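# Place the alphabetically first lettered box in the door tote

## Task

Find the box in this office whose top carries the letter earliest in the alphabet and put it, and only it, inside the tote next to the door, fully within the tote with nothing sticking out past its rim. The robot must not topple or be left leaning, or the task fails.

## Robot and tools

ROBOT. A Hello Robot Stretch 3 with one arm. It has a two-wheeled base, a lift that rides up and down a mast, and a telescoping arm that reaches out to the robot's right side. The gripper cannot be pushed forward by the arm, so drive the base for that. The base cannot slide sideways. It is 0.33 m long and 0.34 m wide, rounded at the back, and spins about a point between the wheels 0.05 m behind the front edge. With the arm pulled in and the wrist folded, a turn sweeps a radius of 0.28 m; an unfolded, level wrist reaches past that circle.

FRAMES AND SIGNS. Base frame: origin on the floor between the drive wheels, x forward, y left, z up, metres. hand_pose is reported in it, at the point where closed fingertips meet. With all wrist joints at zero, that hand frame has x up, y back along the arm toward the mast, z toward the rear. The odometry frame is the base frame where the scene began; base_odometry counts wheel rotation only, so slip looks like travel. Heading is in radians, left positive, -3.142 to 3.142. turned_by_wheels and turned_by_imu give the turn since the previous result; if they disagree by more than 0.15 rad, believe the IMU. base_tilt is in degrees, forward and right positive, with a fixed bias up to about 4.

MOVE. One call runs one action. An action holds "base", "joints" or both, optionally with "speeds", "pace" or "contact_limits"; or it is {"servos": "reboot"} alone, which re-enables servos that shut off. "base" takes a single key: translate_m, a relative drive in metres from the current position (forward positive, -3 to 3), or rotate_rad, a relative turn in radians (left positive, -6.4 to 6.4). "joints" is one object of absolute targets by name: lift_m 0 to 1.1; arm_m 0 to 0.52 (extension); wrist_yaw_rad -1.345 to 4.42 (0 along the arm, positive toward the front); wrist_pitch_rad -1.57 to 0.451 (0 level, negative tips down); wrist_roll_rad -2.911 to 2.918; gripper_m -0.089 to 0.179 (bigger is wider; actual fingertip gap is 0.007 m smaller near closed, 0.025 m smaller wide open); head_pan_rad -3.953 to 1.73 (positive left, -1.57 faces along the arm); head_tilt_rad -1.53 to 0.419 (negative down). "pace" is "default" or "max"; "speeds" caps individual motions by the same key names plus translate_m and rotate_rad. The base is slowed to 0.10 m/s and 0.63 rad/s unless lift_m is under 0.30, arm_m under 0.03 and wrist_yaw_rad over 2.54. A move is cut off after about 14 s (time_out). "cameras" lists head_camera, nav_camera, wrist_camera or "all"; "blocking": false returns within about half a second while motion continues, and a later move overrides only the targets it names. A move with no action reports state, images and the scene number. Unknown keys make a call invalid; out-of-range values get refused, and a refusal or an uncommanded stop cancels the rest of that reply's move, wait and finished_scene calls.

CONTACT LIMITS. In "contact_limits", arm_m, translate_m and rotate_rad take a motor_effort percentage (1 to 100) at which the motion halts; lift_m takes {"down": n} and/or {"up": n}, 1 to 100, where about 12 is the low end before free motion trips it. Put each limit in the same action as its command. The base has no contact stop unless given one.

OTHER TOOLS. wait(seconds 0 to 10) lets time pass and returns state, early if pending moves finish. stop brakes all running motions; braked ones read "stopped" and may still press. zoom_image takes camera and region [x0, y0, x1, y1] in pixels of that camera's newest image, at most 504 by 504. finished_scene takes the scene number and ends the scene permanently; the goal must hold without the robot.

RESULTS. "move" reads "done" or the worst status. base_status and joint_status: moving, done, off_target (rested short, may still push), stopped, contact_stop (that joint goes slack), time_out, torque_fault (servo off until reboot). on_its_own lists things the robot did unbidden; "held at" is a target, not a reading. motor_effort is percent of maximum, positive toward larger values, peak in brackets; wrist pitch tops out near 45 and roll near 72. lidar_m has 12 sectors of 30 degrees starting straight ahead and going counter-clockwise, measured at 0.17 m height; "-" means nothing or something closer than 0.15 m. wrist_depth_mm and head_depth_mm are 7x7 grids of median depth in mm. head_camera images arrive rotated (turn a quarter clockwise to fix); nav_camera the other way.

CAUTIONS. Before folding the wrist over the base (yaw 3.0) or unfolding it, have lift_m between 0.32 and 0.95, pitch -0.4 and roll near 0; once folded, lift can go to 0.25. With yaw below -0.4 keep pitch at -0.5 or lower. To grasp, close below the object's width; to release, open at least 0.05 past it. The gripper reading does not prove a hold. Pressing on something rigid with the gripper above about 0.45 m, or driving while hooked on something, can tip the robot; if base_tilt shows a lean, back off. Avoid drops, slams, hard hits and long pushes by the wrist or head, which have no contact stop and can fault. Thinking time lets moves keep running.

Each tool is called after "Call:" as name(argument=value, ...), one argument or row to a line, values as JSON.

## Session

Call:
move(
  joints={"head_pan_rad":1.5,"head_tilt_rad":-0.4},
  pace="max",
  cameras=["nav_camera","head_camera"],
)

Call:
move(
  joints={"head_pan_rad":0.2},
  pace="max",
  cameras=["nav_camera","head_camera"],
)

Call:
move(
  joints={"head_pan_rad":-1.1},
  pace="max",
  cameras=["nav_camera","head_camera"],
)

Call:
move(
  joints={"head_pan_rad":-2.4},
  pace="max",
  cameras=["nav_camera","head_camera"],
)

Call:
move(
  joints={"head_pan_rad":-3.6},
  pace="max",
  cameras=["nav_camera","head_camera"],
)

Scene clock: 1.03 s.
move: done
base_odometry: x=+0.000 y=+0.000 heading=+0.000
turned_by_wheels: +0.000
turned_by_imu: +0.000
base_tilt: forward=+0.9 right=-0.1
lidar_m: 1.38 2.07 1.11 0.87 0.86 0.91 1.36 1.08 1.14 0.89 0.88 0.94
head_depth_mm: 886 950 1037 1127 1255 1399 1449 / 844 908 986 1076 1182 1298 1396 / 814 875 942 1019 1116 1227 1348 / 783 838 902 970 1057 1162 1287 / 751 799 862 925 1012 1098 1219 / 735 777 835 892 966 1050 1147 / 699 742 795 848 910 989 1089
base_status: not commanded
joint_positions: lift_m=+0.410 arm_m=+0.002 wrist_yaw_rad=+2.888 wrist_pitch_rad=-0.323 wrist_roll_rad=+0.000 gripper_m=+0.037 head_pan_rad=+1.533 head_tilt_rad=-0.399
joint_status: all done
measured_speeds: all 0
motor_effort: left_wheel=-0.1(0.5) right_wheel=+1.5(2.5) lift_m=+26.3(26.6) arm_m=-7.1(7.1) wrist_yaw_rad=+0.8(1.3) wrist_pitch_rad=+2.8(3.1) wrist_roll_rad=+0.8(1.1) gripper_m=-0.2(1.0) head_pan_rad=-0.4(4.9) head_tilt_rad=-1.4(3.1)
hand_pose: x=+0.0377 y=+0.0812 z=+0.4448 quat_wxyz=(+0.201, +0.706, +0.025, +0.678) (m; base frame)
wrist_depth_mm: - 703 - - - - - / 133 754 - - - - - / 140 174 - - - - - / 149 167 - - - - - / 160 173 972 914 926 924 925 / 694 182 128 691 724 742 758 / 614 193 606 624 587 628 629
pictures: head_camera (sideways), nav_camera (sideways)
Images, in order (width x height): head_camera 896x504, nav_camera 672x504.

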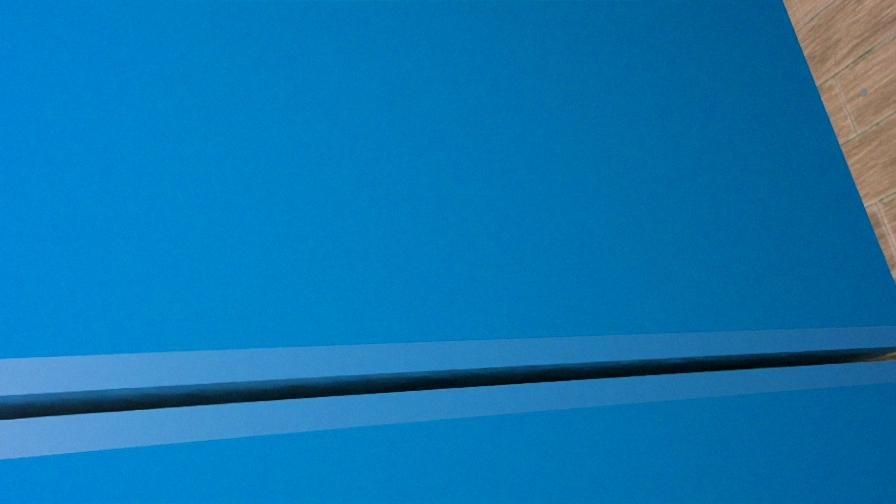

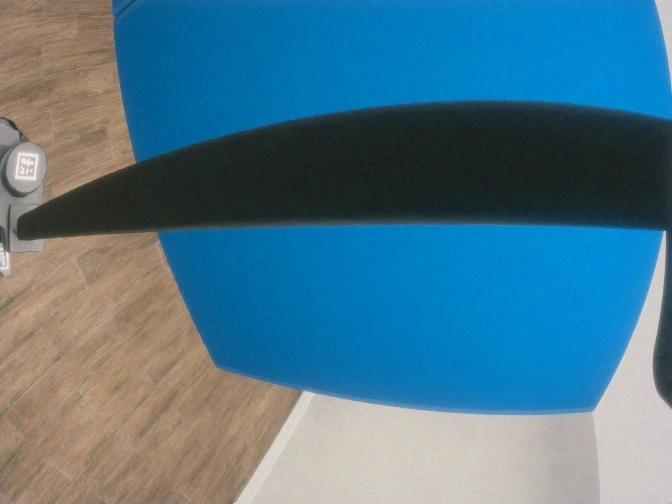

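Scene clock: 2.03 s.
move: done
base_odometry: x=+0.000 y=+0.000 heading=+0.000
turned_by_wheels: +0.000
turned_by_imu: +0.000
base_tilt: forward=+1.0 right=-0.2
lidar_m: 1.39 2.07 1.11 0.87 0.86 0.91 1.35 1.08 1.14 0.89 0.87 0.94
head_depth_mm: 1733 1767 1792 1827 1874 1732 1455 / 1874 2005 2125 2276 2199 1776 1436 / 1831 1943 2121 2312 2289 1779 1450 / 1803 1907 2071 2249 2272 1743 1436 / 1783 1883 2056 2200 2272 1749 1432 / 1750 1856 2035 2152 2277 1763 1439 / 1723 1824 1969 2108 2216 1750 1423
base_status: not commanded
joint_positions: lift_m=+0.410 arm_m=+0.002 wrist_yaw_rad=+2.888 wrist_pitch_rad=-0.323 wrist_roll_rad=+0.000 gripper_m=+0.037 head_pan_rad=+0.187 head_tilt_rad=-0.400
joint_status: all done
measured_speeds: all 0
motor_effort: left_wheel=-0.3(0.4) right_wheel=+2.2(2.6) lift_m=+26.5(26.7) arm_m=-8.9(9.3) wrist_yaw_rad=+0.8(1.1) wrist_pitch_rad=+2.8(3.2) wrist_roll_rad=+0.8(1.1) gripper_m=+0.4(1.4) head_pan_rad=-2.0(5.2) head_tilt_rad=-2.4(3.8)
hand_pose: x=+0.0377 y=+0.0812 z=+0.4448 quat_wxyz=(+0.201, +0.706, +0.025, +0.678) (m; base frame)
wrist_depth_mm: - 708 - - - - - / 133 745 - - - - - / 140 175 - - - - - / 149 167 - - - - - / 160 172 969 899 900 939 922 / 709 183 127 687 726 762 752 / 631 192 607 614 589 622 634
pictures: head_camera (sideways), nav_camera (sideways)
Images, in order (width x height): head_camera 896x504, nav_camera 672x504.

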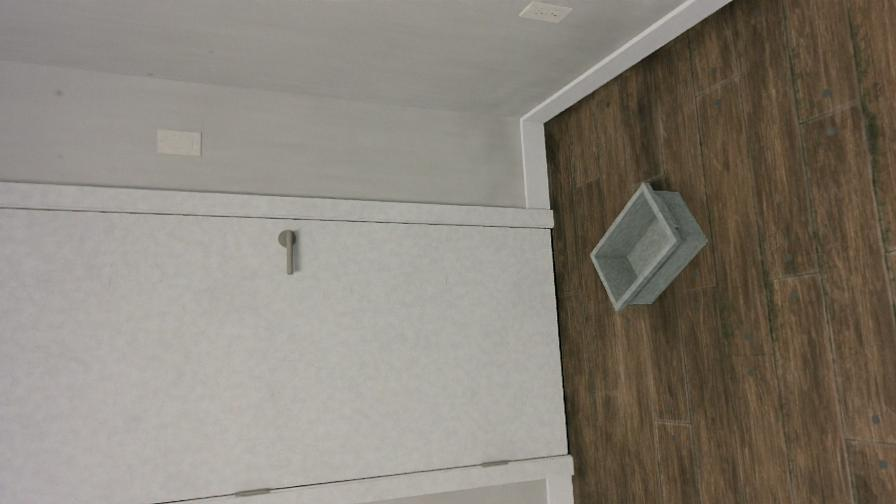

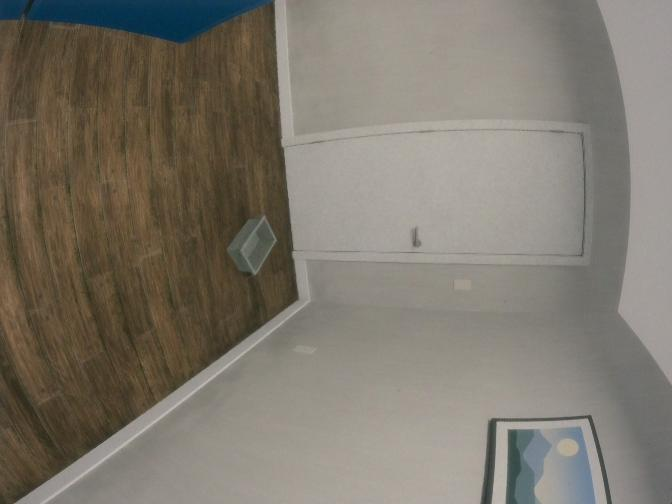

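Scene clock: 3.03 s.
move: done
base_odometry: x=+0.000 y=+0.000 heading=+0.000
turned_by_wheels: +0.000
turned_by_imu: +0.000
base_tilt: forward=+1.0 right=-0.1
lidar_m: 1.38 2.07 1.11 0.87 0.86 0.91 1.35 1.08 1.14 0.89 0.88 0.94
head_depth_mm: 716 764 818 889 964 1050 1160 / 720 770 827 891 967 1056 1167 / 724 777 836 903 975 1068 1175 / 730 782 836 908 983 1076 1193 / 738 785 846 915 992 1096 1205 / 741 789 851 923 1005 1096 1221 / 747 797 860 928 1011 1113 1234
base_status: not commanded
joint_positions: lift_m=+0.410 arm_m=+0.002 wrist_yaw_rad=+2.888 wrist_pitch_rad=-0.323 wrist_roll_rad=+0.000 gripper_m=+0.037 head_pan_rad=-1.137 head_tilt_rad=-0.400
joint_status: all done
measured_speeds: all 0
motor_effort: left_wheel=-0.1(0.5) right_wheel=+1.6(2.4) lift_m=+26.9(26.9) arm_m=-11.1(11.1) wrist_yaw_rad=+0.5(1.4) wrist_pitch_rad=+2.5(3.1) wrist_roll_rad=+0.9(1.0) gripper_m=+0.1(1.1) head_pan_rad=+2.1(4.8) head_tilt_rad=-2.1(2.5)
hand_pose: x=+0.0377 y=+0.0812 z=+0.4448 quat_wxyz=(+0.201, +0.706, +0.025, +0.678) (m; base frame)
wrist_depth_mm: - 724 - - - - - / 133 757 - - - - - / 141 175 - - - - - / 150 167 - - - - - / 161 172 957 925 939 921 914 / 714 183 127 690 722 740 743 / 623 192 611 624 583 625 621
pictures: head_camera (sideways), nav_camera (sideways)
Images, in order (width x height): head_camera 896x504, nav_camera 672x504.

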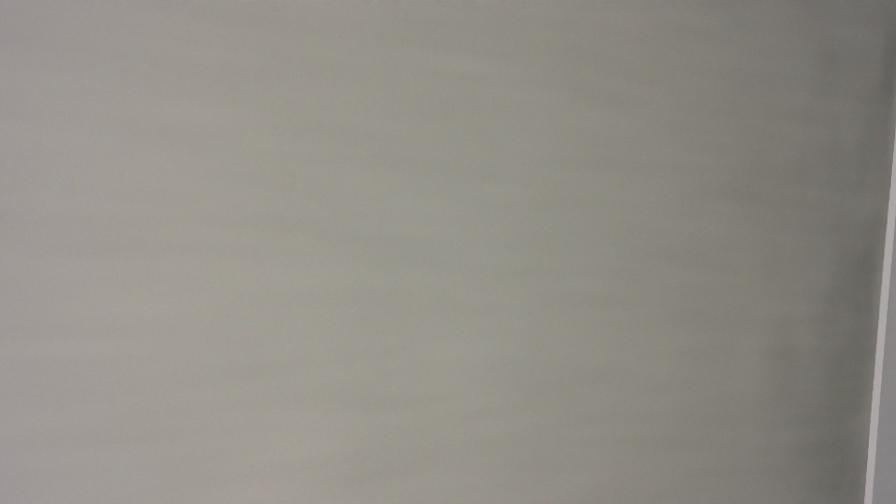

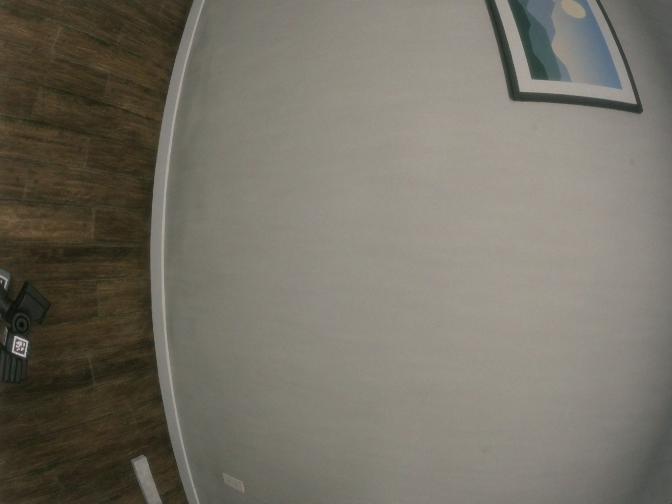

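Scene clock: 4.00 s.
move: done
base_odometry: x=+0.000 y=+0.000 heading=+0.000
turned_by_wheels: +0.000
turned_by_imu: +0.000
base_tilt: forward=+1.0 right=+0.0
lidar_m: 1.39 2.07 1.11 0.86 0.86 0.91 1.35 1.08 1.14 0.89 0.88 0.94
head_depth_mm: 1386 1471 1533 1030 1355 1670 1438 / 1427 1519 1562 1098 1328 1778 1446 / 1475 1581 1563 1093 1918 1710 1438 / 1529 1622 1550 1879 2006 1771 1437 / 1572 1688 1529 1451 1633 1699 1434 / 1526 1600 1548 1724 1865 1754 1440 / 1299 1343 1376 1444 1539 1611 1433
base_status: not commanded
joint_positions: lift_m=+0.410 arm_m=+0.002 wrist_yaw_rad=+2.888 wrist_pitch_rad=-0.323 wrist_roll_rad=+0.000 gripper_m=+0.037 head_pan_rad=-2.446 head_tilt_rad=-0.400
joint_status: all done
measured_speeds: all 0
motor_effort: left_wheel=-0.1(0.5) right_wheel=+2.1(2.4) lift_m=+27.0(27.1) arm_m=-12.7(12.8) wrist_yaw_rad=+1.2(1.4) wrist_pitch_rad=+2.7(3.1) wrist_roll_rad=+0.8(1.0) gripper_m=-0.2(1.2) head_pan_rad=+2.6(5.4) head_tilt_rad=-1.8(2.6)
hand_pose: x=+0.0377 y=+0.0812 z=+0.4448 quat_wxyz=(+0.201, +0.706, +0.025, +0.678) (m; base frame)
wrist_depth_mm: - 707 - - - - - / 132 742 - - - - - / 141 174 - - - - - / 149 167 - - - - - / 161 172 968 951 931 927 920 / 705 182 127 696 715 749 743 / 626 193 606 641 586 630 626
pictures: head_camera (sideways), nav_camera (sideways)
Images, in order (width x height): head_camera 896x504, nav_camera 672x504.

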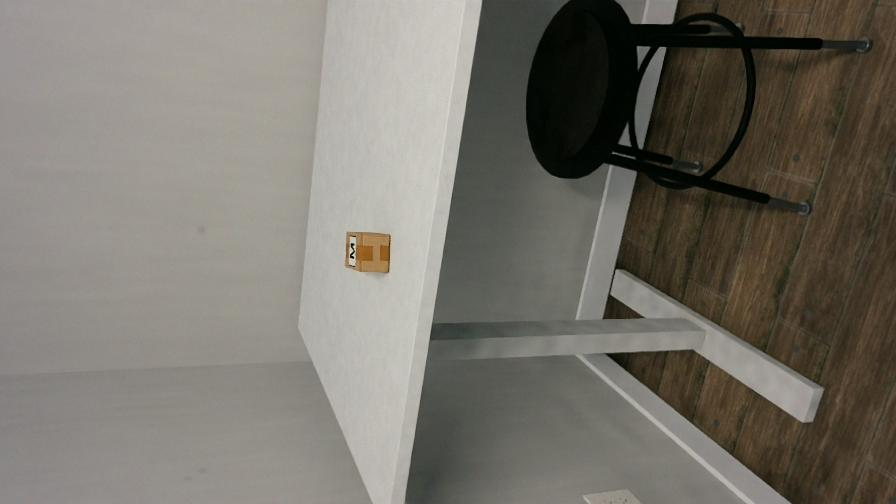

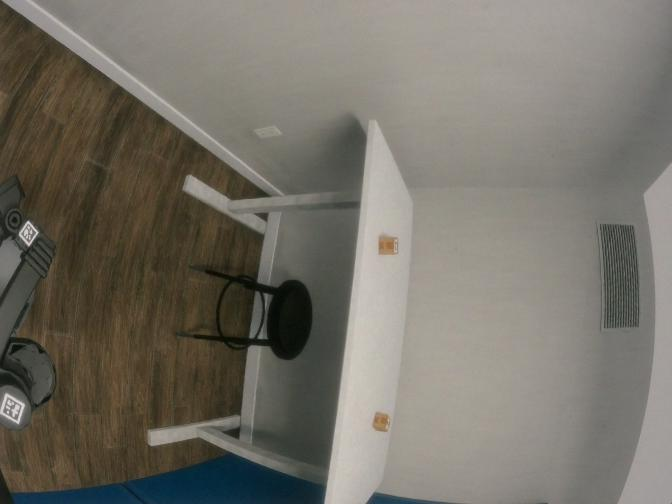

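Scene clock: 4.97 s.
move: done
base_odometry: x=+0.000 y=+0.000 heading=+0.000
turned_by_wheels: +0.000
turned_by_imu: +0.000
base_tilt: forward=+0.8 right=-0.1
lidar_m: 1.39 2.07 1.11 0.87 0.86 0.91 1.35 1.08 1.14 0.89 0.88 0.94
head_depth_mm: 770 810 850 899 958 1028 1098 / 819 864 915 973 1044 1123 1210 / 877 929 989 1063 1143 1237 1331 / 945 1008 1083 1166 1275 1384 1420 / 1024 1099 1190 1287 1401 1551 1442 / 1123 1208 1297 1429 1594 1699 1443 / 1241 1340 1421 1607 1836 1701 1431
base_status: not commanded
joint_positions: lift_m=+0.410 arm_m=+0.002 wrist_yaw_rad=+2.888 wrist_pitch_rad=-0.323 wrist_roll_rad=+0.000 gripper_m=+0.037 head_pan_rad=-3.649 head_tilt_rad=-0.400
joint_status: all done
measured_speeds: all 0
motor_effort: left_wheel=-0.4(0.4) right_wheel=+2.1(2.5) lift_m=+27.1(27.2) arm_m=-14.9(14.9) wrist_yaw_rad=+0.9(1.1) wrist_pitch_rad=+2.8(3.1) wrist_roll_rad=+0.8(1.0) gripper_m=+1.0(1.0) head_pan_rad=+2.7(4.9) head_tilt_rad=-1.5(3.3)
hand_pose: x=+0.0377 y=+0.0812 z=+0.4448 quat_wxyz=(+0.201, +0.706, +0.025, +0.678) (m; base frame)
wrist_depth_mm: - 718 - - - - - / 133 763 - - - - - / 140 174 - - - - - / 150 167 - - - - - / 160 171 954 942 926 916 932 / 720 183 127 691 708 736 742 / 619 192 591 640 590 635 624
pictures: head_camera (sideways), nav_camera (sideways)
Images, in order (width x height): head_camera 896x504, nav_camera 672x504.

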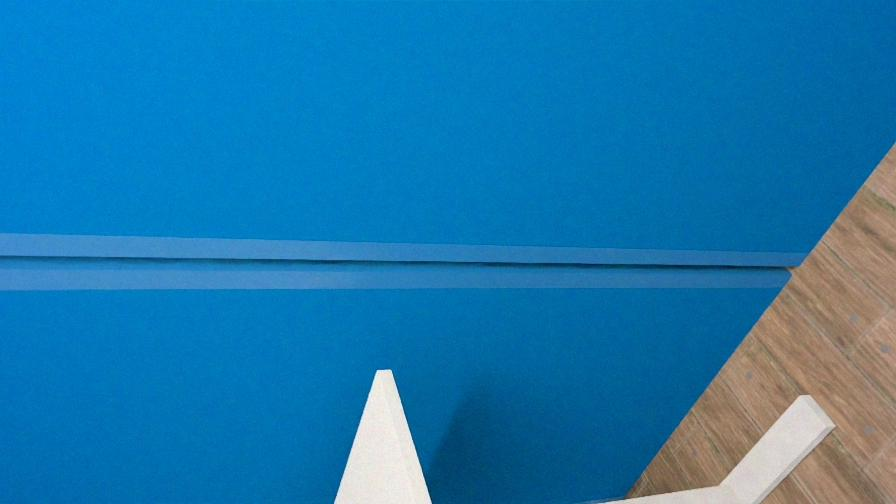

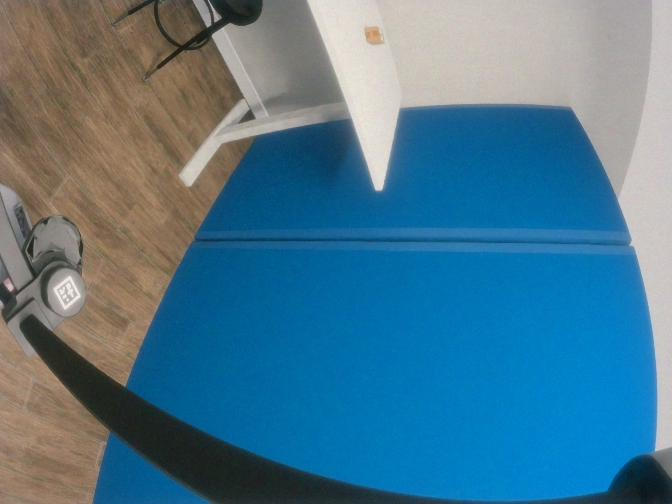

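Call:
move(
  base={"rotate_rad":0.6},
  joints={"head_pan_rad":-3.55,"head_tilt_rad":-0.4,"lift_m":0.28,"wrist_yaw_rad":3.0,"wrist_pitch_rad":-0.4},
  pace="max",
  cameras=["head_camera"],
)

Call:
zoom_image(
  camera="head_camera",
  region=[250, 0, 500, 504],
)

Call:
move(
  base={"translate_m":0.9},
  joints={"head_pan_rad":0.6},
  pace="max",
  cameras=["head_camera","nav_camera"],
)

Scene clock: 21.60 s.
move: done
base_odometry: x=+0.000 y=+0.000 heading=+0.600
turned_by_wheels: +0.600
turned_by_imu: +0.598
base_tilt: forward=+0.9 right=-0.3
lidar_m: 2.07 1.05 0.86 0.85 0.94 1.35 1.08 1.08 0.88 0.88 0.97 1.53
head_depth_mm: 1534 1632 1590 1411 1809 1715 1407 / 1505 1614 1568 1419 1951 1665 1441 / 1488 1594 1570 1089 2017 1782 1445 / 1462 1568 1550 1088 1974 1776 1451 / 1435 1525 1530 1085 1865 1698 1429 / 1425 1519 1521 1077 1351 1759 1428 / 1390 1487 1514 1067 1360 1643 1397
base_status: done
joint_positions: lift_m=+0.280 arm_m=+0.002 wrist_yaw_rad=+2.997 wrist_pitch_rad=-0.416 wrist_roll_rad=+0.000 gripper_m=+0.037 head_pan_rad=-3.550 head_tilt_rad=-0.400
joint_status: all done
measured_speeds: all 0
motor_effort: left_wheel=-9.8(14.8) right_wheel=+9.2(14.3) lift_m=+21.7(24.0) arm_m=-22.5(23.4) wrist_yaw_rad=+3.3(8.0) wrist_pitch_rad=+3.0(5.1) wrist_roll_rad=+1.0(1.2) gripper_m=-0.3(1.3) head_pan_rad=+2.1(4.3) head_tilt_rad=-0.3(2.5)
hand_pose: x=+0.0111 y=+0.0756 z=+0.2931 quat_wxyz=(+0.196, +0.700, +0.096, +0.680) (m; base frame)
wrist_depth_mm: 811 135 - - 791 - - / 899 145 - - 841 - - / 934 156 186 - 930 - - / 757 173 736 772 794 766 781 / 615 573 202 617 607 616 620 / 516 503 128 299 496 513 514 / 441 280 252 284 412 443 442
pictures: head_camera (sideways)
Images, in order (width x height): head_camera 896x504.

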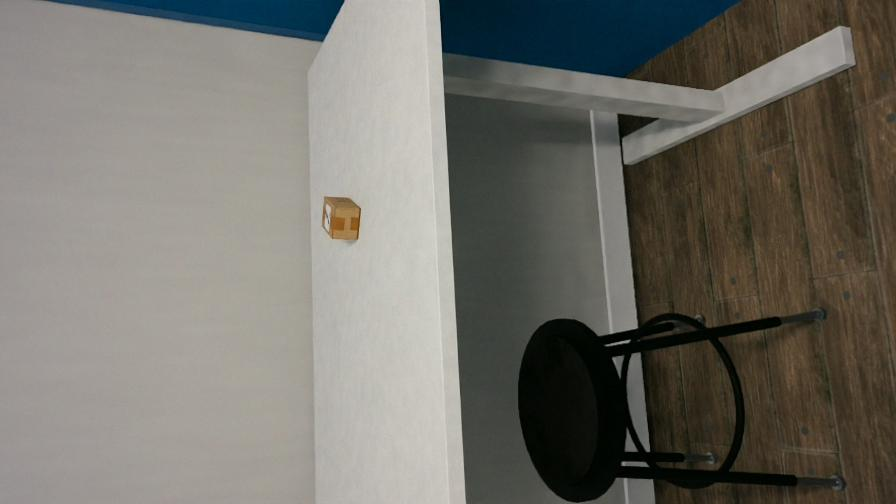

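Scaled by 1.000.

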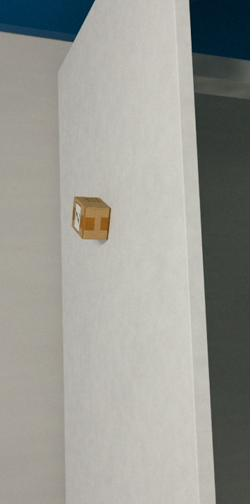

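Scene clock: 25.93 s.
move: done
base_odometry: x=+0.743 y=+0.508 heading=+0.600
turned_by_wheels: +0.000
turned_by_imu: +0.000
base_tilt: forward=+1.0 right=+0.0
lidar_m: 1.19 1.33 0.71 0.70 0.78 1.22 2.23 1.26 1.03 1.03 1.13 1.20
head_depth_mm: 1180 1243 1297 1365 1456 1551 1455 / 1274 1343 1416 1507 1604 1669 1448 / 1408 1477 1575 1672 1807 1760 1436 / 1535 1635 1734 1890 2008 1761 1433 / 1716 1851 1965 2185 2160 1758 1434 / 1928 2096 2240 2477 2273 1754 1449 / 2185 2457 2655 2897 2251 1754 1437
base_status: done
joint_positions: lift_m=+0.280 arm_m=+0.002 wrist_yaw_rad=+2.998 wrist_pitch_rad=-0.416 wrist_roll_rad=+0.000 gripper_m=+0.037 head_pan_rad=+0.606 head_tilt_rad=-0.400
joint_status: all done
measured_speeds: all 0
motor_effort: left_wheel=+4.1(12.7) right_wheel=+3.0(15.0) lift_m=+25.9(26.0) arm_m=-18.3(22.5) wrist_yaw_rad=+2.6(3.5) wrist_pitch_rad=+2.7(3.1) wrist_roll_rad=+0.9(1.1) gripper_m=+0.6(1.5) head_pan_rad=-2.9(5.2) head_tilt_rad=-1.9(3.1)
hand_pose: x=+0.0110 y=+0.0756 z=+0.2931 quat_wxyz=(+0.196, +0.700, +0.096, +0.680) (m; base frame)
wrist_depth_mm: 659 135 - - 684 - - / 740 146 - - 729 - - / 799 156 166 - 923 - - / 768 174 701 771 781 766 783 / 620 570 202 618 606 614 619 / 502 495 128 298 498 511 516 / 446 281 257 283 417 442 440
pictures: head_camera (sideways), nav_camera (sideways)
Images, in order (width x height): head_camera 896x504, nav_camera 672x504.

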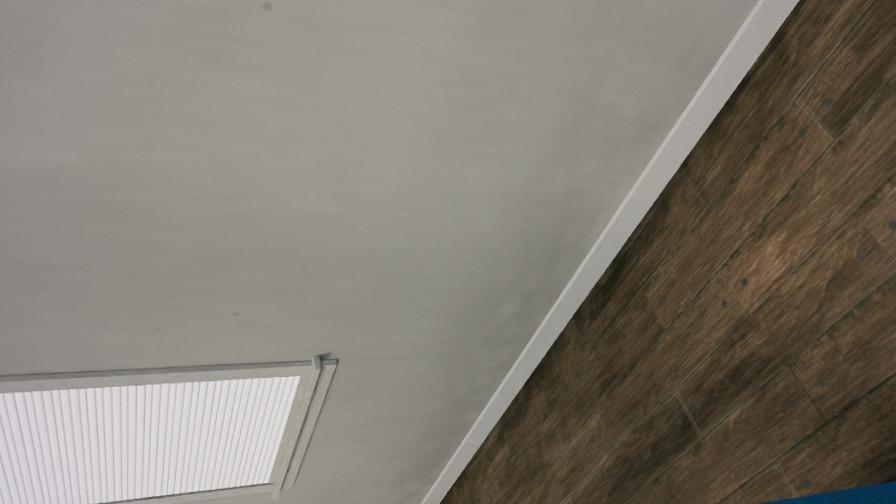

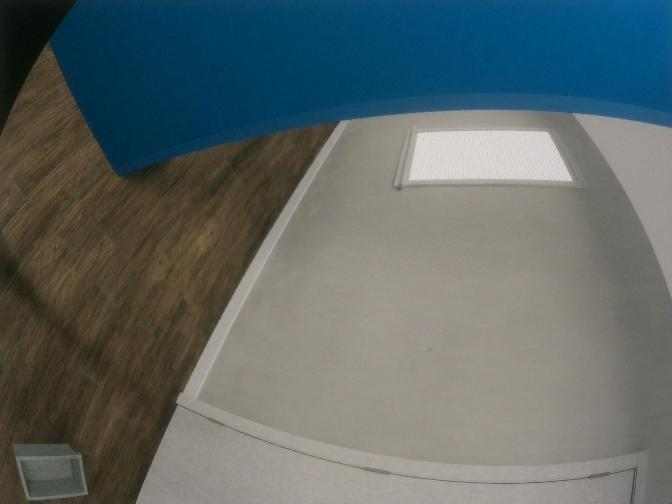

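Call:
move(
  base={"translate_m":0.5},
  joints={"head_pan_rad":1.5},
  pace="max",
  cameras=["head_camera","nav_camera"],
)

Scene clock: 31.90 s.
move: done
base_odometry: x=+1.156 y=+0.790 heading=+0.600
turned_by_wheels: +0.000
turned_by_imu: +0.000
base_tilt: forward=+0.9 right=-0.1
lidar_m: 0.69 0.80 1.25 0.67 0.69 1.08 2.45 1.37 1.12 1.11 0.86 0.70
head_depth_mm: 3087 3263 3499 3344 2298 1783 1450 / 3135 3349 3585 3285 2297 1783 1446 / 3180 3364 3587 3298 2298 1770 1433 / 3234 3343 3742 3256 2275 1767 1441 / 852 899 951 1009 1078 1151 1242 / 634 660 684 713 752 817 890 / 541 578 620 674 733 807 898
base_status: done
joint_positions: lift_m=+0.280 arm_m=+0.002 wrist_yaw_rad=+2.998 wrist_pitch_rad=-0.416 wrist_roll_rad=+0.000 gripper_m=+0.037 head_pan_rad=+1.504 head_tilt_rad=-0.400
joint_status: all done
measured_speeds: all 0
motor_effort: left_wheel=+5.1(15.8) right_wheel=+2.5(10.9) lift_m=+26.9(30.3) arm_m=-12.0(15.5) wrist_yaw_rad=+2.7(3.1) wrist_pitch_rad=+2.7(3.1) wrist_roll_rad=+0.9(1.1) gripper_m=+0.4(1.3) head_pan_rad=-3.9(5.1) head_tilt_rad=-0.7(2.3)
hand_pose: x=+0.0110 y=+0.0756 z=+0.2931 quat_wxyz=(+0.196, +0.700, +0.096, +0.680) (m; base frame)
wrist_depth_mm: - 135 - - - - - / - 145 - - - - - / - 155 884 - - - - / 724 173 706 773 767 754 741 / 610 572 201 618 611 622 622 / 511 492 127 299 506 512 508 / 441 280 255 281 414 437 444
pictures: head_camera (sideways), nav_camera (sideways)
Images, in order (width x height): head_camera 896x504, nav_camera 672x504.

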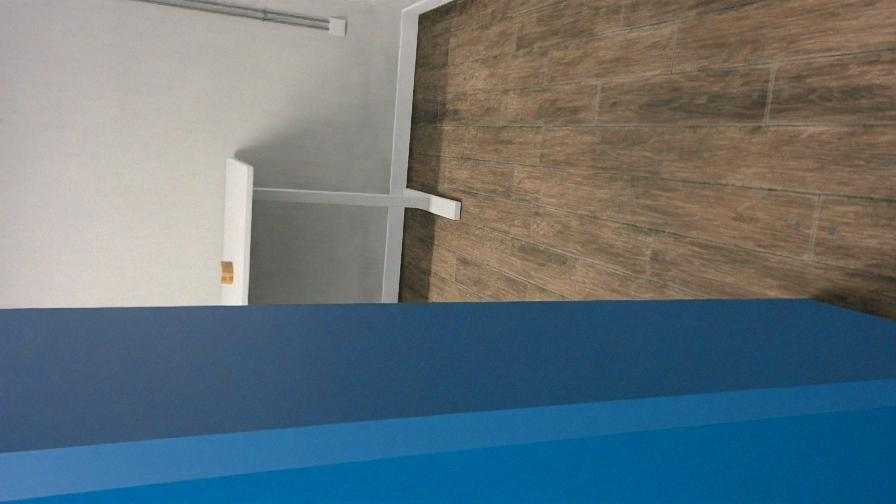

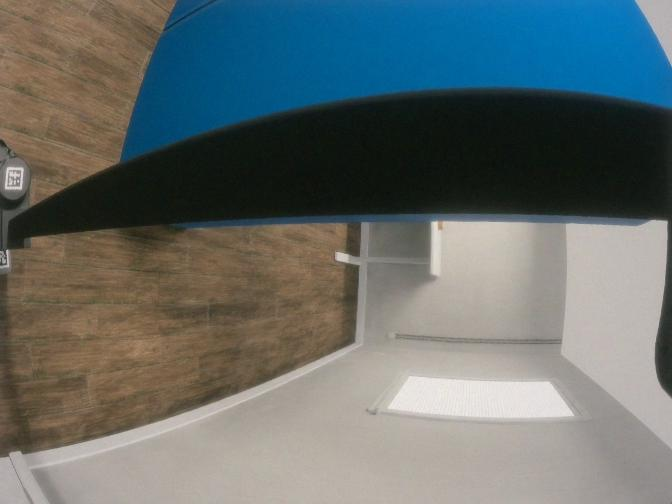

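Call:
move(
  base={"translate_m":0.2},
  pace="max",
)

Call:
move(
  base={"rotate_rad":1.24},
  joints={"head_pan_rad":0.3,"head_tilt_rad":-0.3},
  pace="max",
  cameras=["head_camera","nav_camera"],
)

Scene clock: 48.70 s.
move: done
base_odometry: x=+1.321 y=+0.903 heading=+0.600
turned_by_wheels: +0.000
turned_by_imu: +0.001
base_tilt: forward=+0.9 right=-0.1
lidar_m: 0.49 0.58 0.90 1.07 0.85 1.02 2.66 1.41 1.15 1.14 0.62 0.51
head_depth_mm: 3025 3204 3334 2936 2333 1788 1456 / 3079 3325 3526 3343 2296 1761 1442 / 3141 3275 3670 3297 2269 1764 1448 / 3207 3277 3595 3252 2280 1772 1435 / 3241 3403 3766 3250 2290 1746 1446 / 3315 3497 3795 3253 2183 1650 1380 / 916 939 961 995 1030 1069 1116
base_status: done
joint_positions: lift_m=+0.280 arm_m=+0.002 wrist_yaw_rad=+2.998 wrist_pitch_rad=-0.416 wrist_roll_rad=+0.000 gripper_m=+0.037 head_pan_rad=+1.500 head_tilt_rad=-0.400
joint_status: not commanded
measured_speeds: all 0
motor_effort: left_wheel=+4.4(12.5) right_wheel=-1.5(15.0) lift_m=+26.5(26.5) arm_m=-7.6(9.6) wrist_yaw_rad=+2.6(3.1) wrist_pitch_rad=+2.7(3.1) wrist_roll_rad=+0.9(1.1) gripper_m=-0.9(1.1) head_pan_rad=-2.3(4.1) head_tilt_rad=-0.8(2.2)
hand_pose: x=+0.0110 y=+0.0756 z=+0.2931 quat_wxyz=(+0.196, +0.700, +0.096, +0.680) (m; base frame)
wrist_depth_mm: - 135 - - - - - / - 145 - - - - - / - 156 959 - - - - / 732 173 740 767 775 779 - / 615 567 202 603 615 611 585 / 512 499 128 298 492 519 508 / 442 279 257 280 415 442 443
pictures: none

Scene clock: 50.60 s.
move: done
base_odometry: x=+1.321 y=+0.903 heading=+1.839
turned_by_wheels: +1.240
turned_by_imu: +1.235
base_tilt: forward=+1.1 right=-0.2
lidar_m: 1.24 0.77 0.74 1.39 2.01 1.26 1.14 0.89 0.56 0.49 0.50 0.64
head_depth_mm: 3100 3206 3341 3472 2647 2013 1575 / 3065 3297 3451 3677 2743 1993 1588 / 3150 3319 3487 3681 2686 1968 1576 / 3255 3363 3492 3684 2697 1978 1561 / 3278 3505 3605 3786 2681 1965 1552 / 3315 3453 3794 3758 2533 1834 1460 / 873 895 922 951 972 1011 1046
base_status: done
joint_positions: lift_m=+0.280 arm_m=+0.002 wrist_yaw_rad=+2.998 wrist_pitch_rad=-0.416 wrist_roll_rad=+0.000 gripper_m=+0.037 head_pan_rad=+0.285 head_tilt_rad=-0.302
joint_status: all done
measured_speeds: translate_m=+0.000 rotate_rad=+0.000 lift_m=+0.000 arm_m=+0.000 wrist_yaw_rad=+0.000 wrist_pitch_rad=+0.000 wrist_roll_rad=+0.000 head_pan_rad=+0.024 head_tilt_rad=+0.000
motor_effort: left_wheel=-9.2(17.6) right_wheel=+9.1(17.4) lift_m=+29.6(30.3) arm_m=-16.6(16.6) wrist_yaw_rad=+2.7(3.3) wrist_pitch_rad=+2.5(3.2) wrist_roll_rad=+0.8(1.1) gripper_m=-0.3(1.2) head_pan_rad=+2.7(5.4) head_tilt_rad=+3.4(8.8)
hand_pose: x=+0.0110 y=+0.0756 z=+0.2931 quat_wxyz=(+0.196, +0.700, +0.096, +0.680) (m; base frame)
wrist_depth_mm: - 136 - - - - - / - 145 - - - 650 - / - 156 972 - - 711 - / 769 174 743 770 773 754 738 / 615 571 202 612 615 615 616 / 514 501 127 299 499 520 514 / 440 280 255 281 417 438 440
pictures: head_camera (sideways), nav_camera (sideways)
Images, in order (width x height): head_camera 896x504, nav_camera 672x504.

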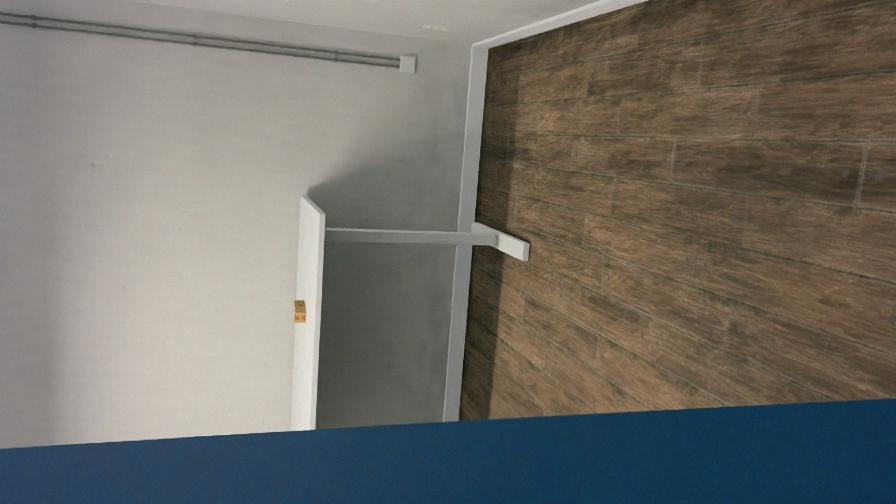

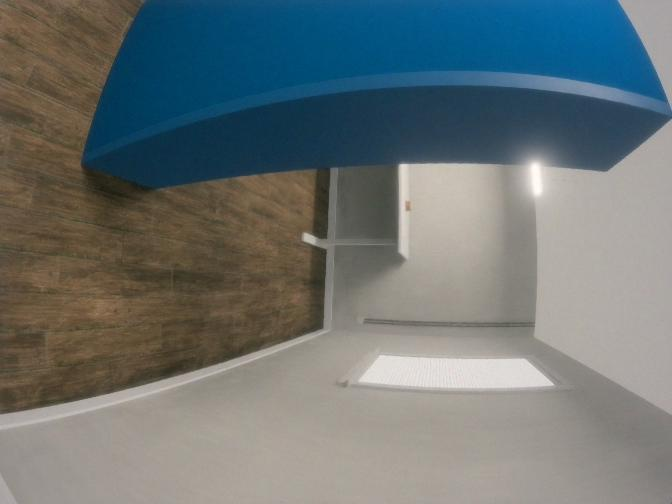

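Call:
move(
  base={"translate_m":2.1},
  joints={"head_pan_rad":0.6,"head_tilt_rad":-0.4},
  pace="max",
  cameras=["head_camera","nav_camera"],
)

Scene clock: 63.97 s.
move: done
base_odometry: x=+0.764 y=+2.927 heading=+1.838
turned_by_wheels: -0.001
turned_by_imu: -0.974
base_tilt: forward=+0.9 right=-0.3
lidar_m: 0.15 0.17 0.36 1.53 2.26 3.18 1.90 1.17 0.82 0.20 0.15 -
head_depth_mm: - - - - - - - / - - - - - - - / - - - - - - - / - - - - - - 290 / - - - - 311 326 361 / - 306 321 357 411 482 493 / 350 402 473 570 681 672 1316
base_status: done
joint_positions: lift_m=+0.280 arm_m=+0.002 wrist_yaw_rad=+3.000 wrist_pitch_rad=-0.418 wrist_roll_rad=+0.000 gripper_m=+0.037 head_pan_rad=+0.598 head_tilt_rad=-0.404
joint_status: all done
measured_speeds: translate_m=+0.000 rotate_rad=+0.001 lift_m=+0.000 arm_m=+0.000 wrist_yaw_rad=+0.000 wrist_pitch_rad=+0.000 wrist_roll_rad=+0.000 head_pan_rad=+0.000 head_tilt_rad=+0.000
on_its_own: right_wheel is at rest, and its effort (+42.9) is outside its rest range (-21 to +21)
motor_effort: left_wheel=+2.0(29.5) right_wheel=+42.9(63.1) lift_m=+27.7(54.0) arm_m=+21.3(55.1) wrist_yaw_rad=+0.8(97.5) wrist_pitch_rad=+3.1(4.3) wrist_roll_rad=+0.6(1.1) gripper_m=-0.6(1.3) head_pan_rad=-0.5(4.7) head_tilt_rad=+1.6(3.4)
hand_pose: x=+0.0105 y=+0.0754 z=+0.2927 quat_wxyz=(+0.196, +0.700, +0.098, +0.680) (m; base frame)
wrist_depth_mm: - 136 - - - 442 239 / - 145 - - - 403 228 / - 155 972 - - 377 231 / 768 174 731 774 774 383 208 / 622 571 200 613 620 334 202 / 509 492 128 299 495 301 194 / 440 279 256 281 419 267 185
pictures: head_camera (sideways), nav_camera (sideways)
Images, in order (width x height): head_camera 896x504, nav_camera 672x504.

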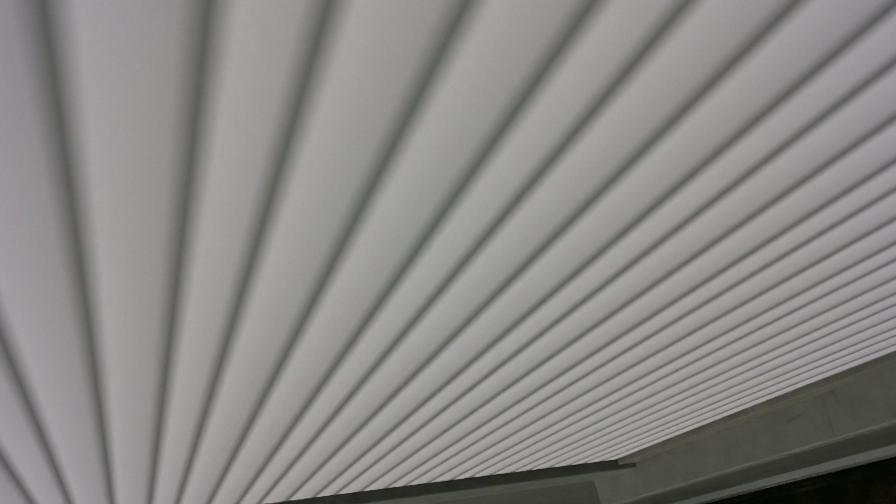

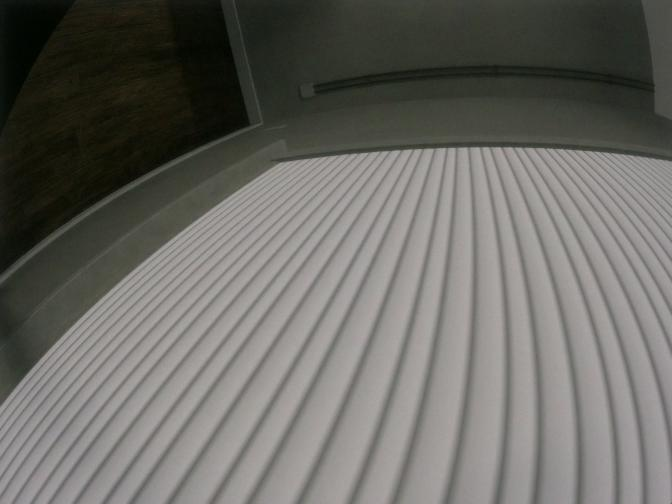

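Call:
move(
  base={"translate_m":-0.22},
  joints={"head_pan_rad":0.9,"head_tilt_rad":-0.4},
  cameras=["head_camera","nav_camera"],
)

Scene clock: 69.37 s.
move: done
base_odometry: x=+0.822 y=+2.715 heading=+1.838
turned_by_wheels: +0.000
turned_by_imu: +0.002
base_tilt: forward=+1.0 right=-0.1
lidar_m: 0.33 0.42 0.93 1.52 2.38 2.98 1.69 0.97 1.94 0.52 0.35 0.33
head_depth_mm: 595 607 617 630 645 624 689 / 761 743 751 801 801 862 891 / 1016 1047 1091 1131 1168 1216 1262 / 1544 1629 1711 1815 1919 1712 1449 / 1581 1674 1805 1944 2088 1743 1433 / 1539 1639 1771 1885 2047 1747 1425 / 1512 1628 1748 1876 2002 1748 1422
base_status: done
joint_positions: lift_m=+0.280 arm_m=+0.002 wrist_yaw_rad=+3.000 wrist_pitch_rad=-0.418 wrist_roll_rad=+0.000 gripper_m=+0.037 head_pan_rad=+0.903 head_tilt_rad=-0.400
joint_status: all done
measured_speeds: all 0
motor_effort: left_wheel=-9.2(13.9) right_wheel=-0.3(37.5) lift_m=+27.7(30.5) arm_m=+21.2(24.6) wrist_yaw_rad=+1.0(1.4) wrist_pitch_rad=+2.8(3.6) wrist_roll_rad=+0.6(1.0) gripper_m=+0.1(1.3) head_pan_rad=-0.8(4.4) head_tilt_rad=+2.2(5.9)
hand_pose: x=+0.0105 y=+0.0754 z=+0.2927 quat_wxyz=(+0.196, +0.700, +0.098, +0.680) (m; base frame)
wrist_depth_mm: - 136 - - - - 539 / - 146 - - - - 525 / - 156 947 - - - 505 / 784 174 730 771 766 772 495 / 609 570 200 620 617 617 469 / 510 495 128 296 495 514 519 / 438 279 256 280 416 436 440
pictures: head_camera (sideways), nav_camera (sideways)
Images, in order (width x height): head_camera 896x504, nav_camera 672x504.

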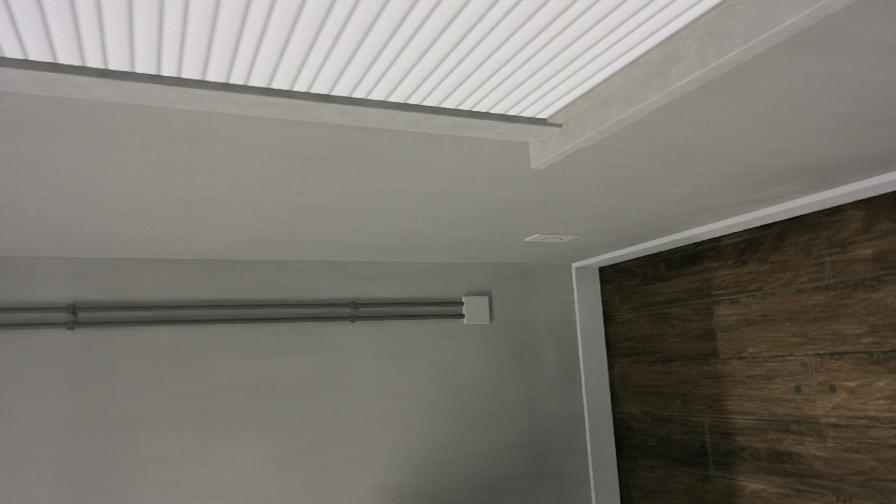

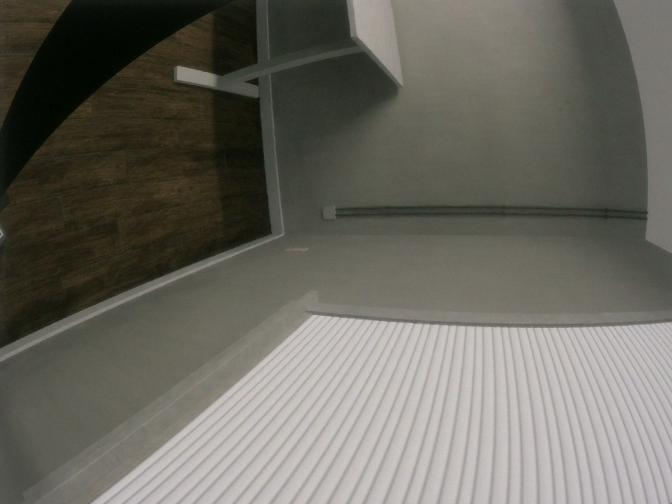

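Call:
move(
  base={"translate_m":-0.08},
  pace="max",
)

Call:
move(
  base={"rotate_rad":1.88},
  joints={"head_pan_rad":-0.6},
  pace="max",
  cameras=["head_camera","nav_camera"],
)

Scene clock: 81.77 s.
move: done
base_odometry: x=+0.843 y=+2.638 heading=+1.838
turned_by_wheels: +0.000
turned_by_imu: +0.000
base_tilt: forward=+1.1 right=-0.3
lidar_m: 0.41 0.52 1.14 1.52 2.43 2.90 1.60 0.90 2.40 0.64 0.43 0.40
head_depth_mm: 714 733 761 781 773 823 847 / 933 953 979 1003 1028 1066 1097 / 1243 1281 1323 1367 1444 1500 1393 / 1598 1737 1846 1968 2108 1777 1440 / 1602 1725 1829 1983 2114 1756 1435 / 1566 1688 1807 1959 2076 1755 1426 / 1539 1664 1765 1913 2056 1778 1417
base_status: done
joint_positions: lift_m=+0.280 arm_m=+0.002 wrist_yaw_rad=+3.000 wrist_pitch_rad=-0.418 wrist_roll_rad=+0.000 gripper_m=+0.037 head_pan_rad=+0.900 head_tilt_rad=-0.399
joint_status: not commanded
measured_speeds: all 0
motor_effort: left_wheel=-0.5(13.3) right_wheel=-2.7(10.0) lift_m=+24.2(25.4) arm_m=+17.6(18.7) wrist_yaw_rad=+0.9(1.5) wrist_pitch_rad=+3.2(3.4) wrist_roll_rad=+0.8(1.0) gripper_m=+0.3(0.8) head_pan_rad=-2.7(4.1) head_tilt_rad=+3.3(4.3)
hand_pose: x=+0.0105 y=+0.0754 z=+0.2927 quat_wxyz=(+0.196, +0.700, +0.098, +0.680) (m; base frame)
wrist_depth_mm: - 136 - - - - - / - 145 - - - - - / - 156 952 - - - - / 767 174 736 759 770 778 703 / 603 574 200 610 623 606 614 / 518 499 128 300 503 505 508 / 441 279 257 280 415 438 439
pictures: none

Scene clock: 84.03 s.
move: done
base_odometry: x=+0.843 y=+2.638 heading=-2.566
turned_by_wheels: +1.880
turned_by_imu: +1.872
base_tilt: forward=+1.1 right=-0.1
lidar_m: 2.08 3.02 1.62 0.90 1.00 0.92 0.49 0.40 0.40 0.45 0.72 1.52
head_depth_mm: 1556 1653 1762 1898 2049 1753 1440 / 1577 1686 1802 1943 2089 1777 1454 / 1597 1717 1819 1954 2119 1788 1446 / 1607 1725 1872 2019 2154 1777 1432 / 1658 1769 1862 2053 2187 1771 1441 / 1674 1780 1529 1670 2046 1740 1428 / 1691 1817 1493 2156 2234 1750 1436
base_status: done
joint_positions: lift_m=+0.280 arm_m=+0.002 wrist_yaw_rad=+3.000 wrist_pitch_rad=-0.418 wrist_roll_rad=+0.000 gripper_m=+0.037 head_pan_rad=-0.613 head_tilt_rad=-0.399
joint_status: all done
measured_speeds: translate_m=+0.000 rotate_rad=+0.000 lift_m=+0.000 arm_m=+0.000 wrist_yaw_rad=+0.000 wrist_pitch_rad=+0.000 wrist_roll_rad=+0.000 head_pan_rad=+0.024 head_tilt_rad=+0.000
motor_effort: left_wheel=-8.5(15.8) right_wheel=+9.4(17.2) lift_m=+22.2(24.2) arm_m=-8.6(17.2) wrist_yaw_rad=+1.1(1.4) wrist_pitch_rad=+3.4(3.6) wrist_roll_rad=+0.8(1.1) gripper_m=+0.0(1.1) head_pan_rad=+3.2(5.0) head_tilt_rad=+2.3(3.6)
hand_pose: x=+0.0105 y=+0.0754 z=+0.2927 quat_wxyz=(+0.196, +0.700, +0.098, +0.680) (m; base frame)
wrist_depth_mm: - 136 - - - - - / - 146 - - - - - / - 155 927 - - - - / 760 174 737 779 775 767 783 / 611 569 201 615 615 615 607 / 512 490 128 297 501 518 510 / 441 278 256 280 414 440 440
pictures: head_camera (sideways), nav_camera (sideways)
Images, in order (width x height): head_camera 896x504, nav_camera 672x504.

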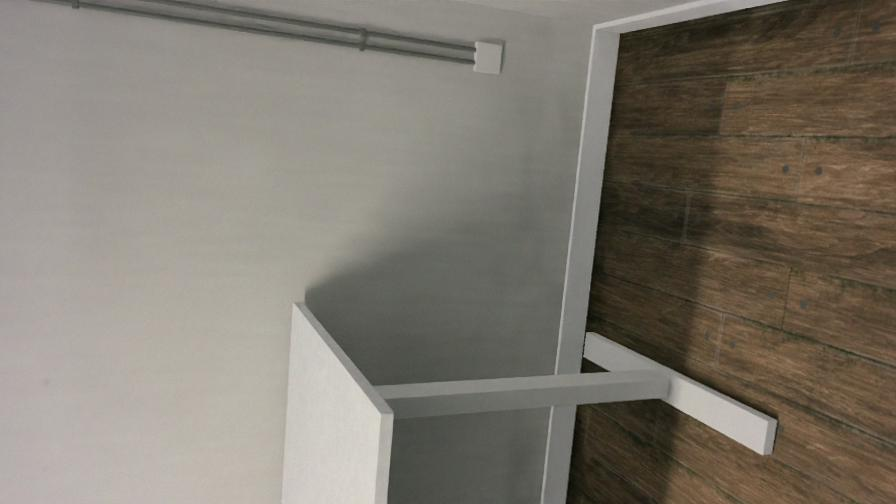

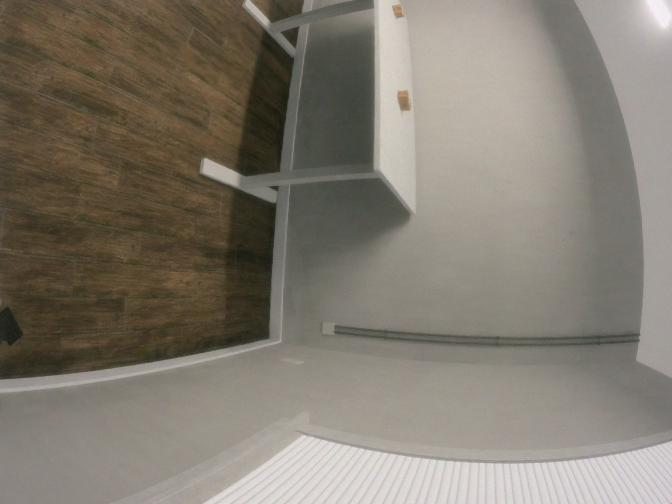

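Call:
move(
  joints={"head_pan_rad":-0.15,"head_tilt_rad":-0.35},
  cameras=["head_camera","nav_camera"],
)

Call:
zoom_image(
  camera="head_camera",
  region=[250, 150, 450, 350],
)

Scene clock: 87.47 s.
move: done
base_odometry: x=+0.843 y=+2.638 heading=-2.566
turned_by_wheels: +0.000
turned_by_imu: +0.001
base_tilt: forward=+0.8 right=-0.3
lidar_m: 2.08 3.01 1.62 0.90 1.00 0.92 0.48 0.40 0.40 0.45 0.72 1.51
head_depth_mm: 1660 1771 1786 1904 2038 1872 1510 / 1772 1853 1886 1540 2170 1769 1507 / 1883 1981 2008 2232 2311 1863 1509 / 2017 2110 1960 2423 2481 1854 1490 / 2175 2303 1923 2659 2505 1845 1487 / 2326 2507 2199 2857 2449 1854 1487 / 2525 2750 2749 3155 2427 1840 1482
base_status: not commanded
joint_positions: lift_m=+0.280 arm_m=+0.002 wrist_yaw_rad=+3.000 wrist_pitch_rad=-0.418 wrist_roll_rad=+0.000 gripper_m=+0.037 head_pan_rad=-0.139 head_tilt_rad=-0.351
joint_status: all done
measured_speeds: all 0
motor_effort: left_wheel=-8.6(8.7) right_wheel=+9.7(9.8) lift_m=+20.6(20.7) arm_m=-23.3(23.6) wrist_yaw_rad=+1.0(1.5) wrist_pitch_rad=+2.8(3.3) wrist_roll_rad=+0.8(1.0) gripper_m=-0.4(1.1) head_pan_rad=+1.8(4.6) head_tilt_rad=+3.1(5.5)
hand_pose: x=+0.0105 y=+0.0754 z=+0.2927 quat_wxyz=(+0.196, +0.700, +0.098, +0.680) (m; base frame)
wrist_depth_mm: - 136 - - - - - / - 145 - - - - - / - 156 944 - - - - / 767 173 713 764 775 762 779 / 612 561 201 621 605 609 620 / 505 498 128 298 504 517 522 / 435 282 256 283 414 444 442
pictures: head_camera (sideways), nav_camera (sideways)
Images, in order (width x height): head_camera 896x504, nav_camera 672x504.

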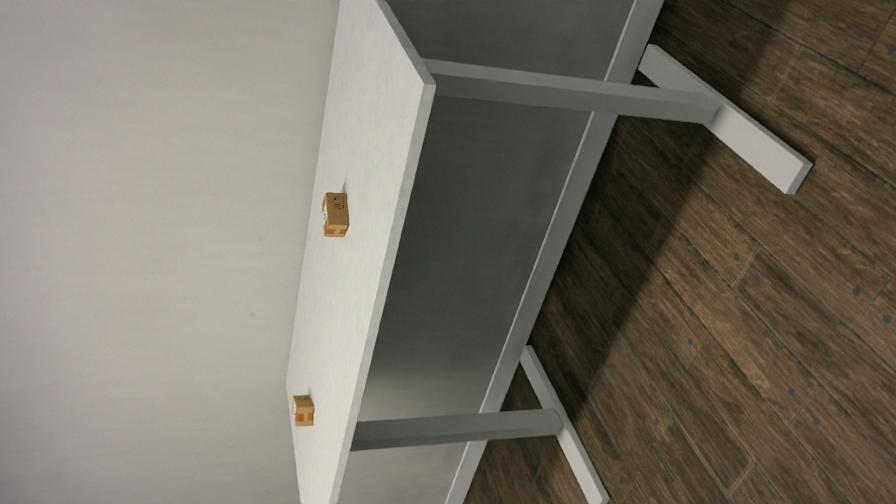

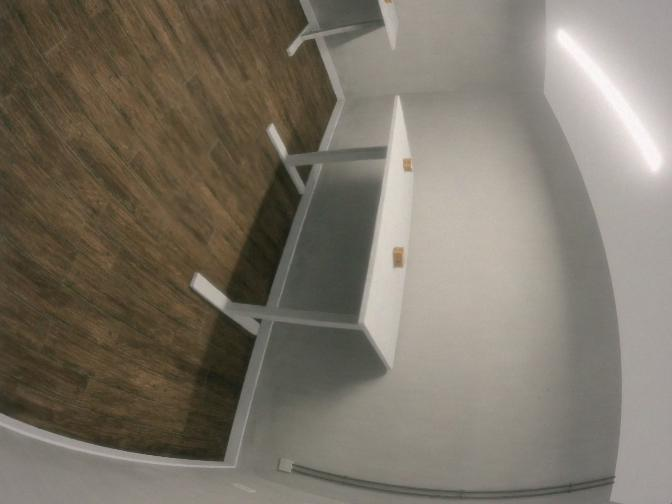

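Scaled by 2.520 from the camera's 896x504 image, which has a finer 1280x720 frame.

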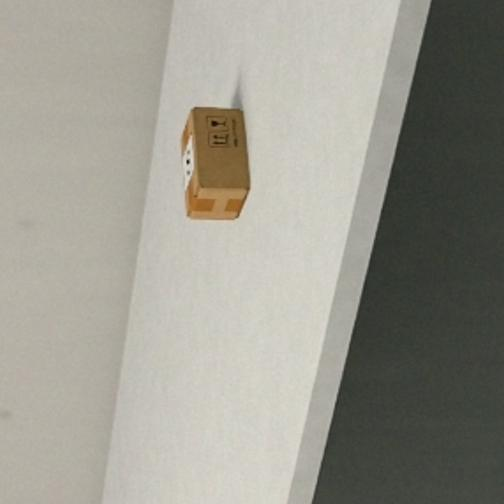

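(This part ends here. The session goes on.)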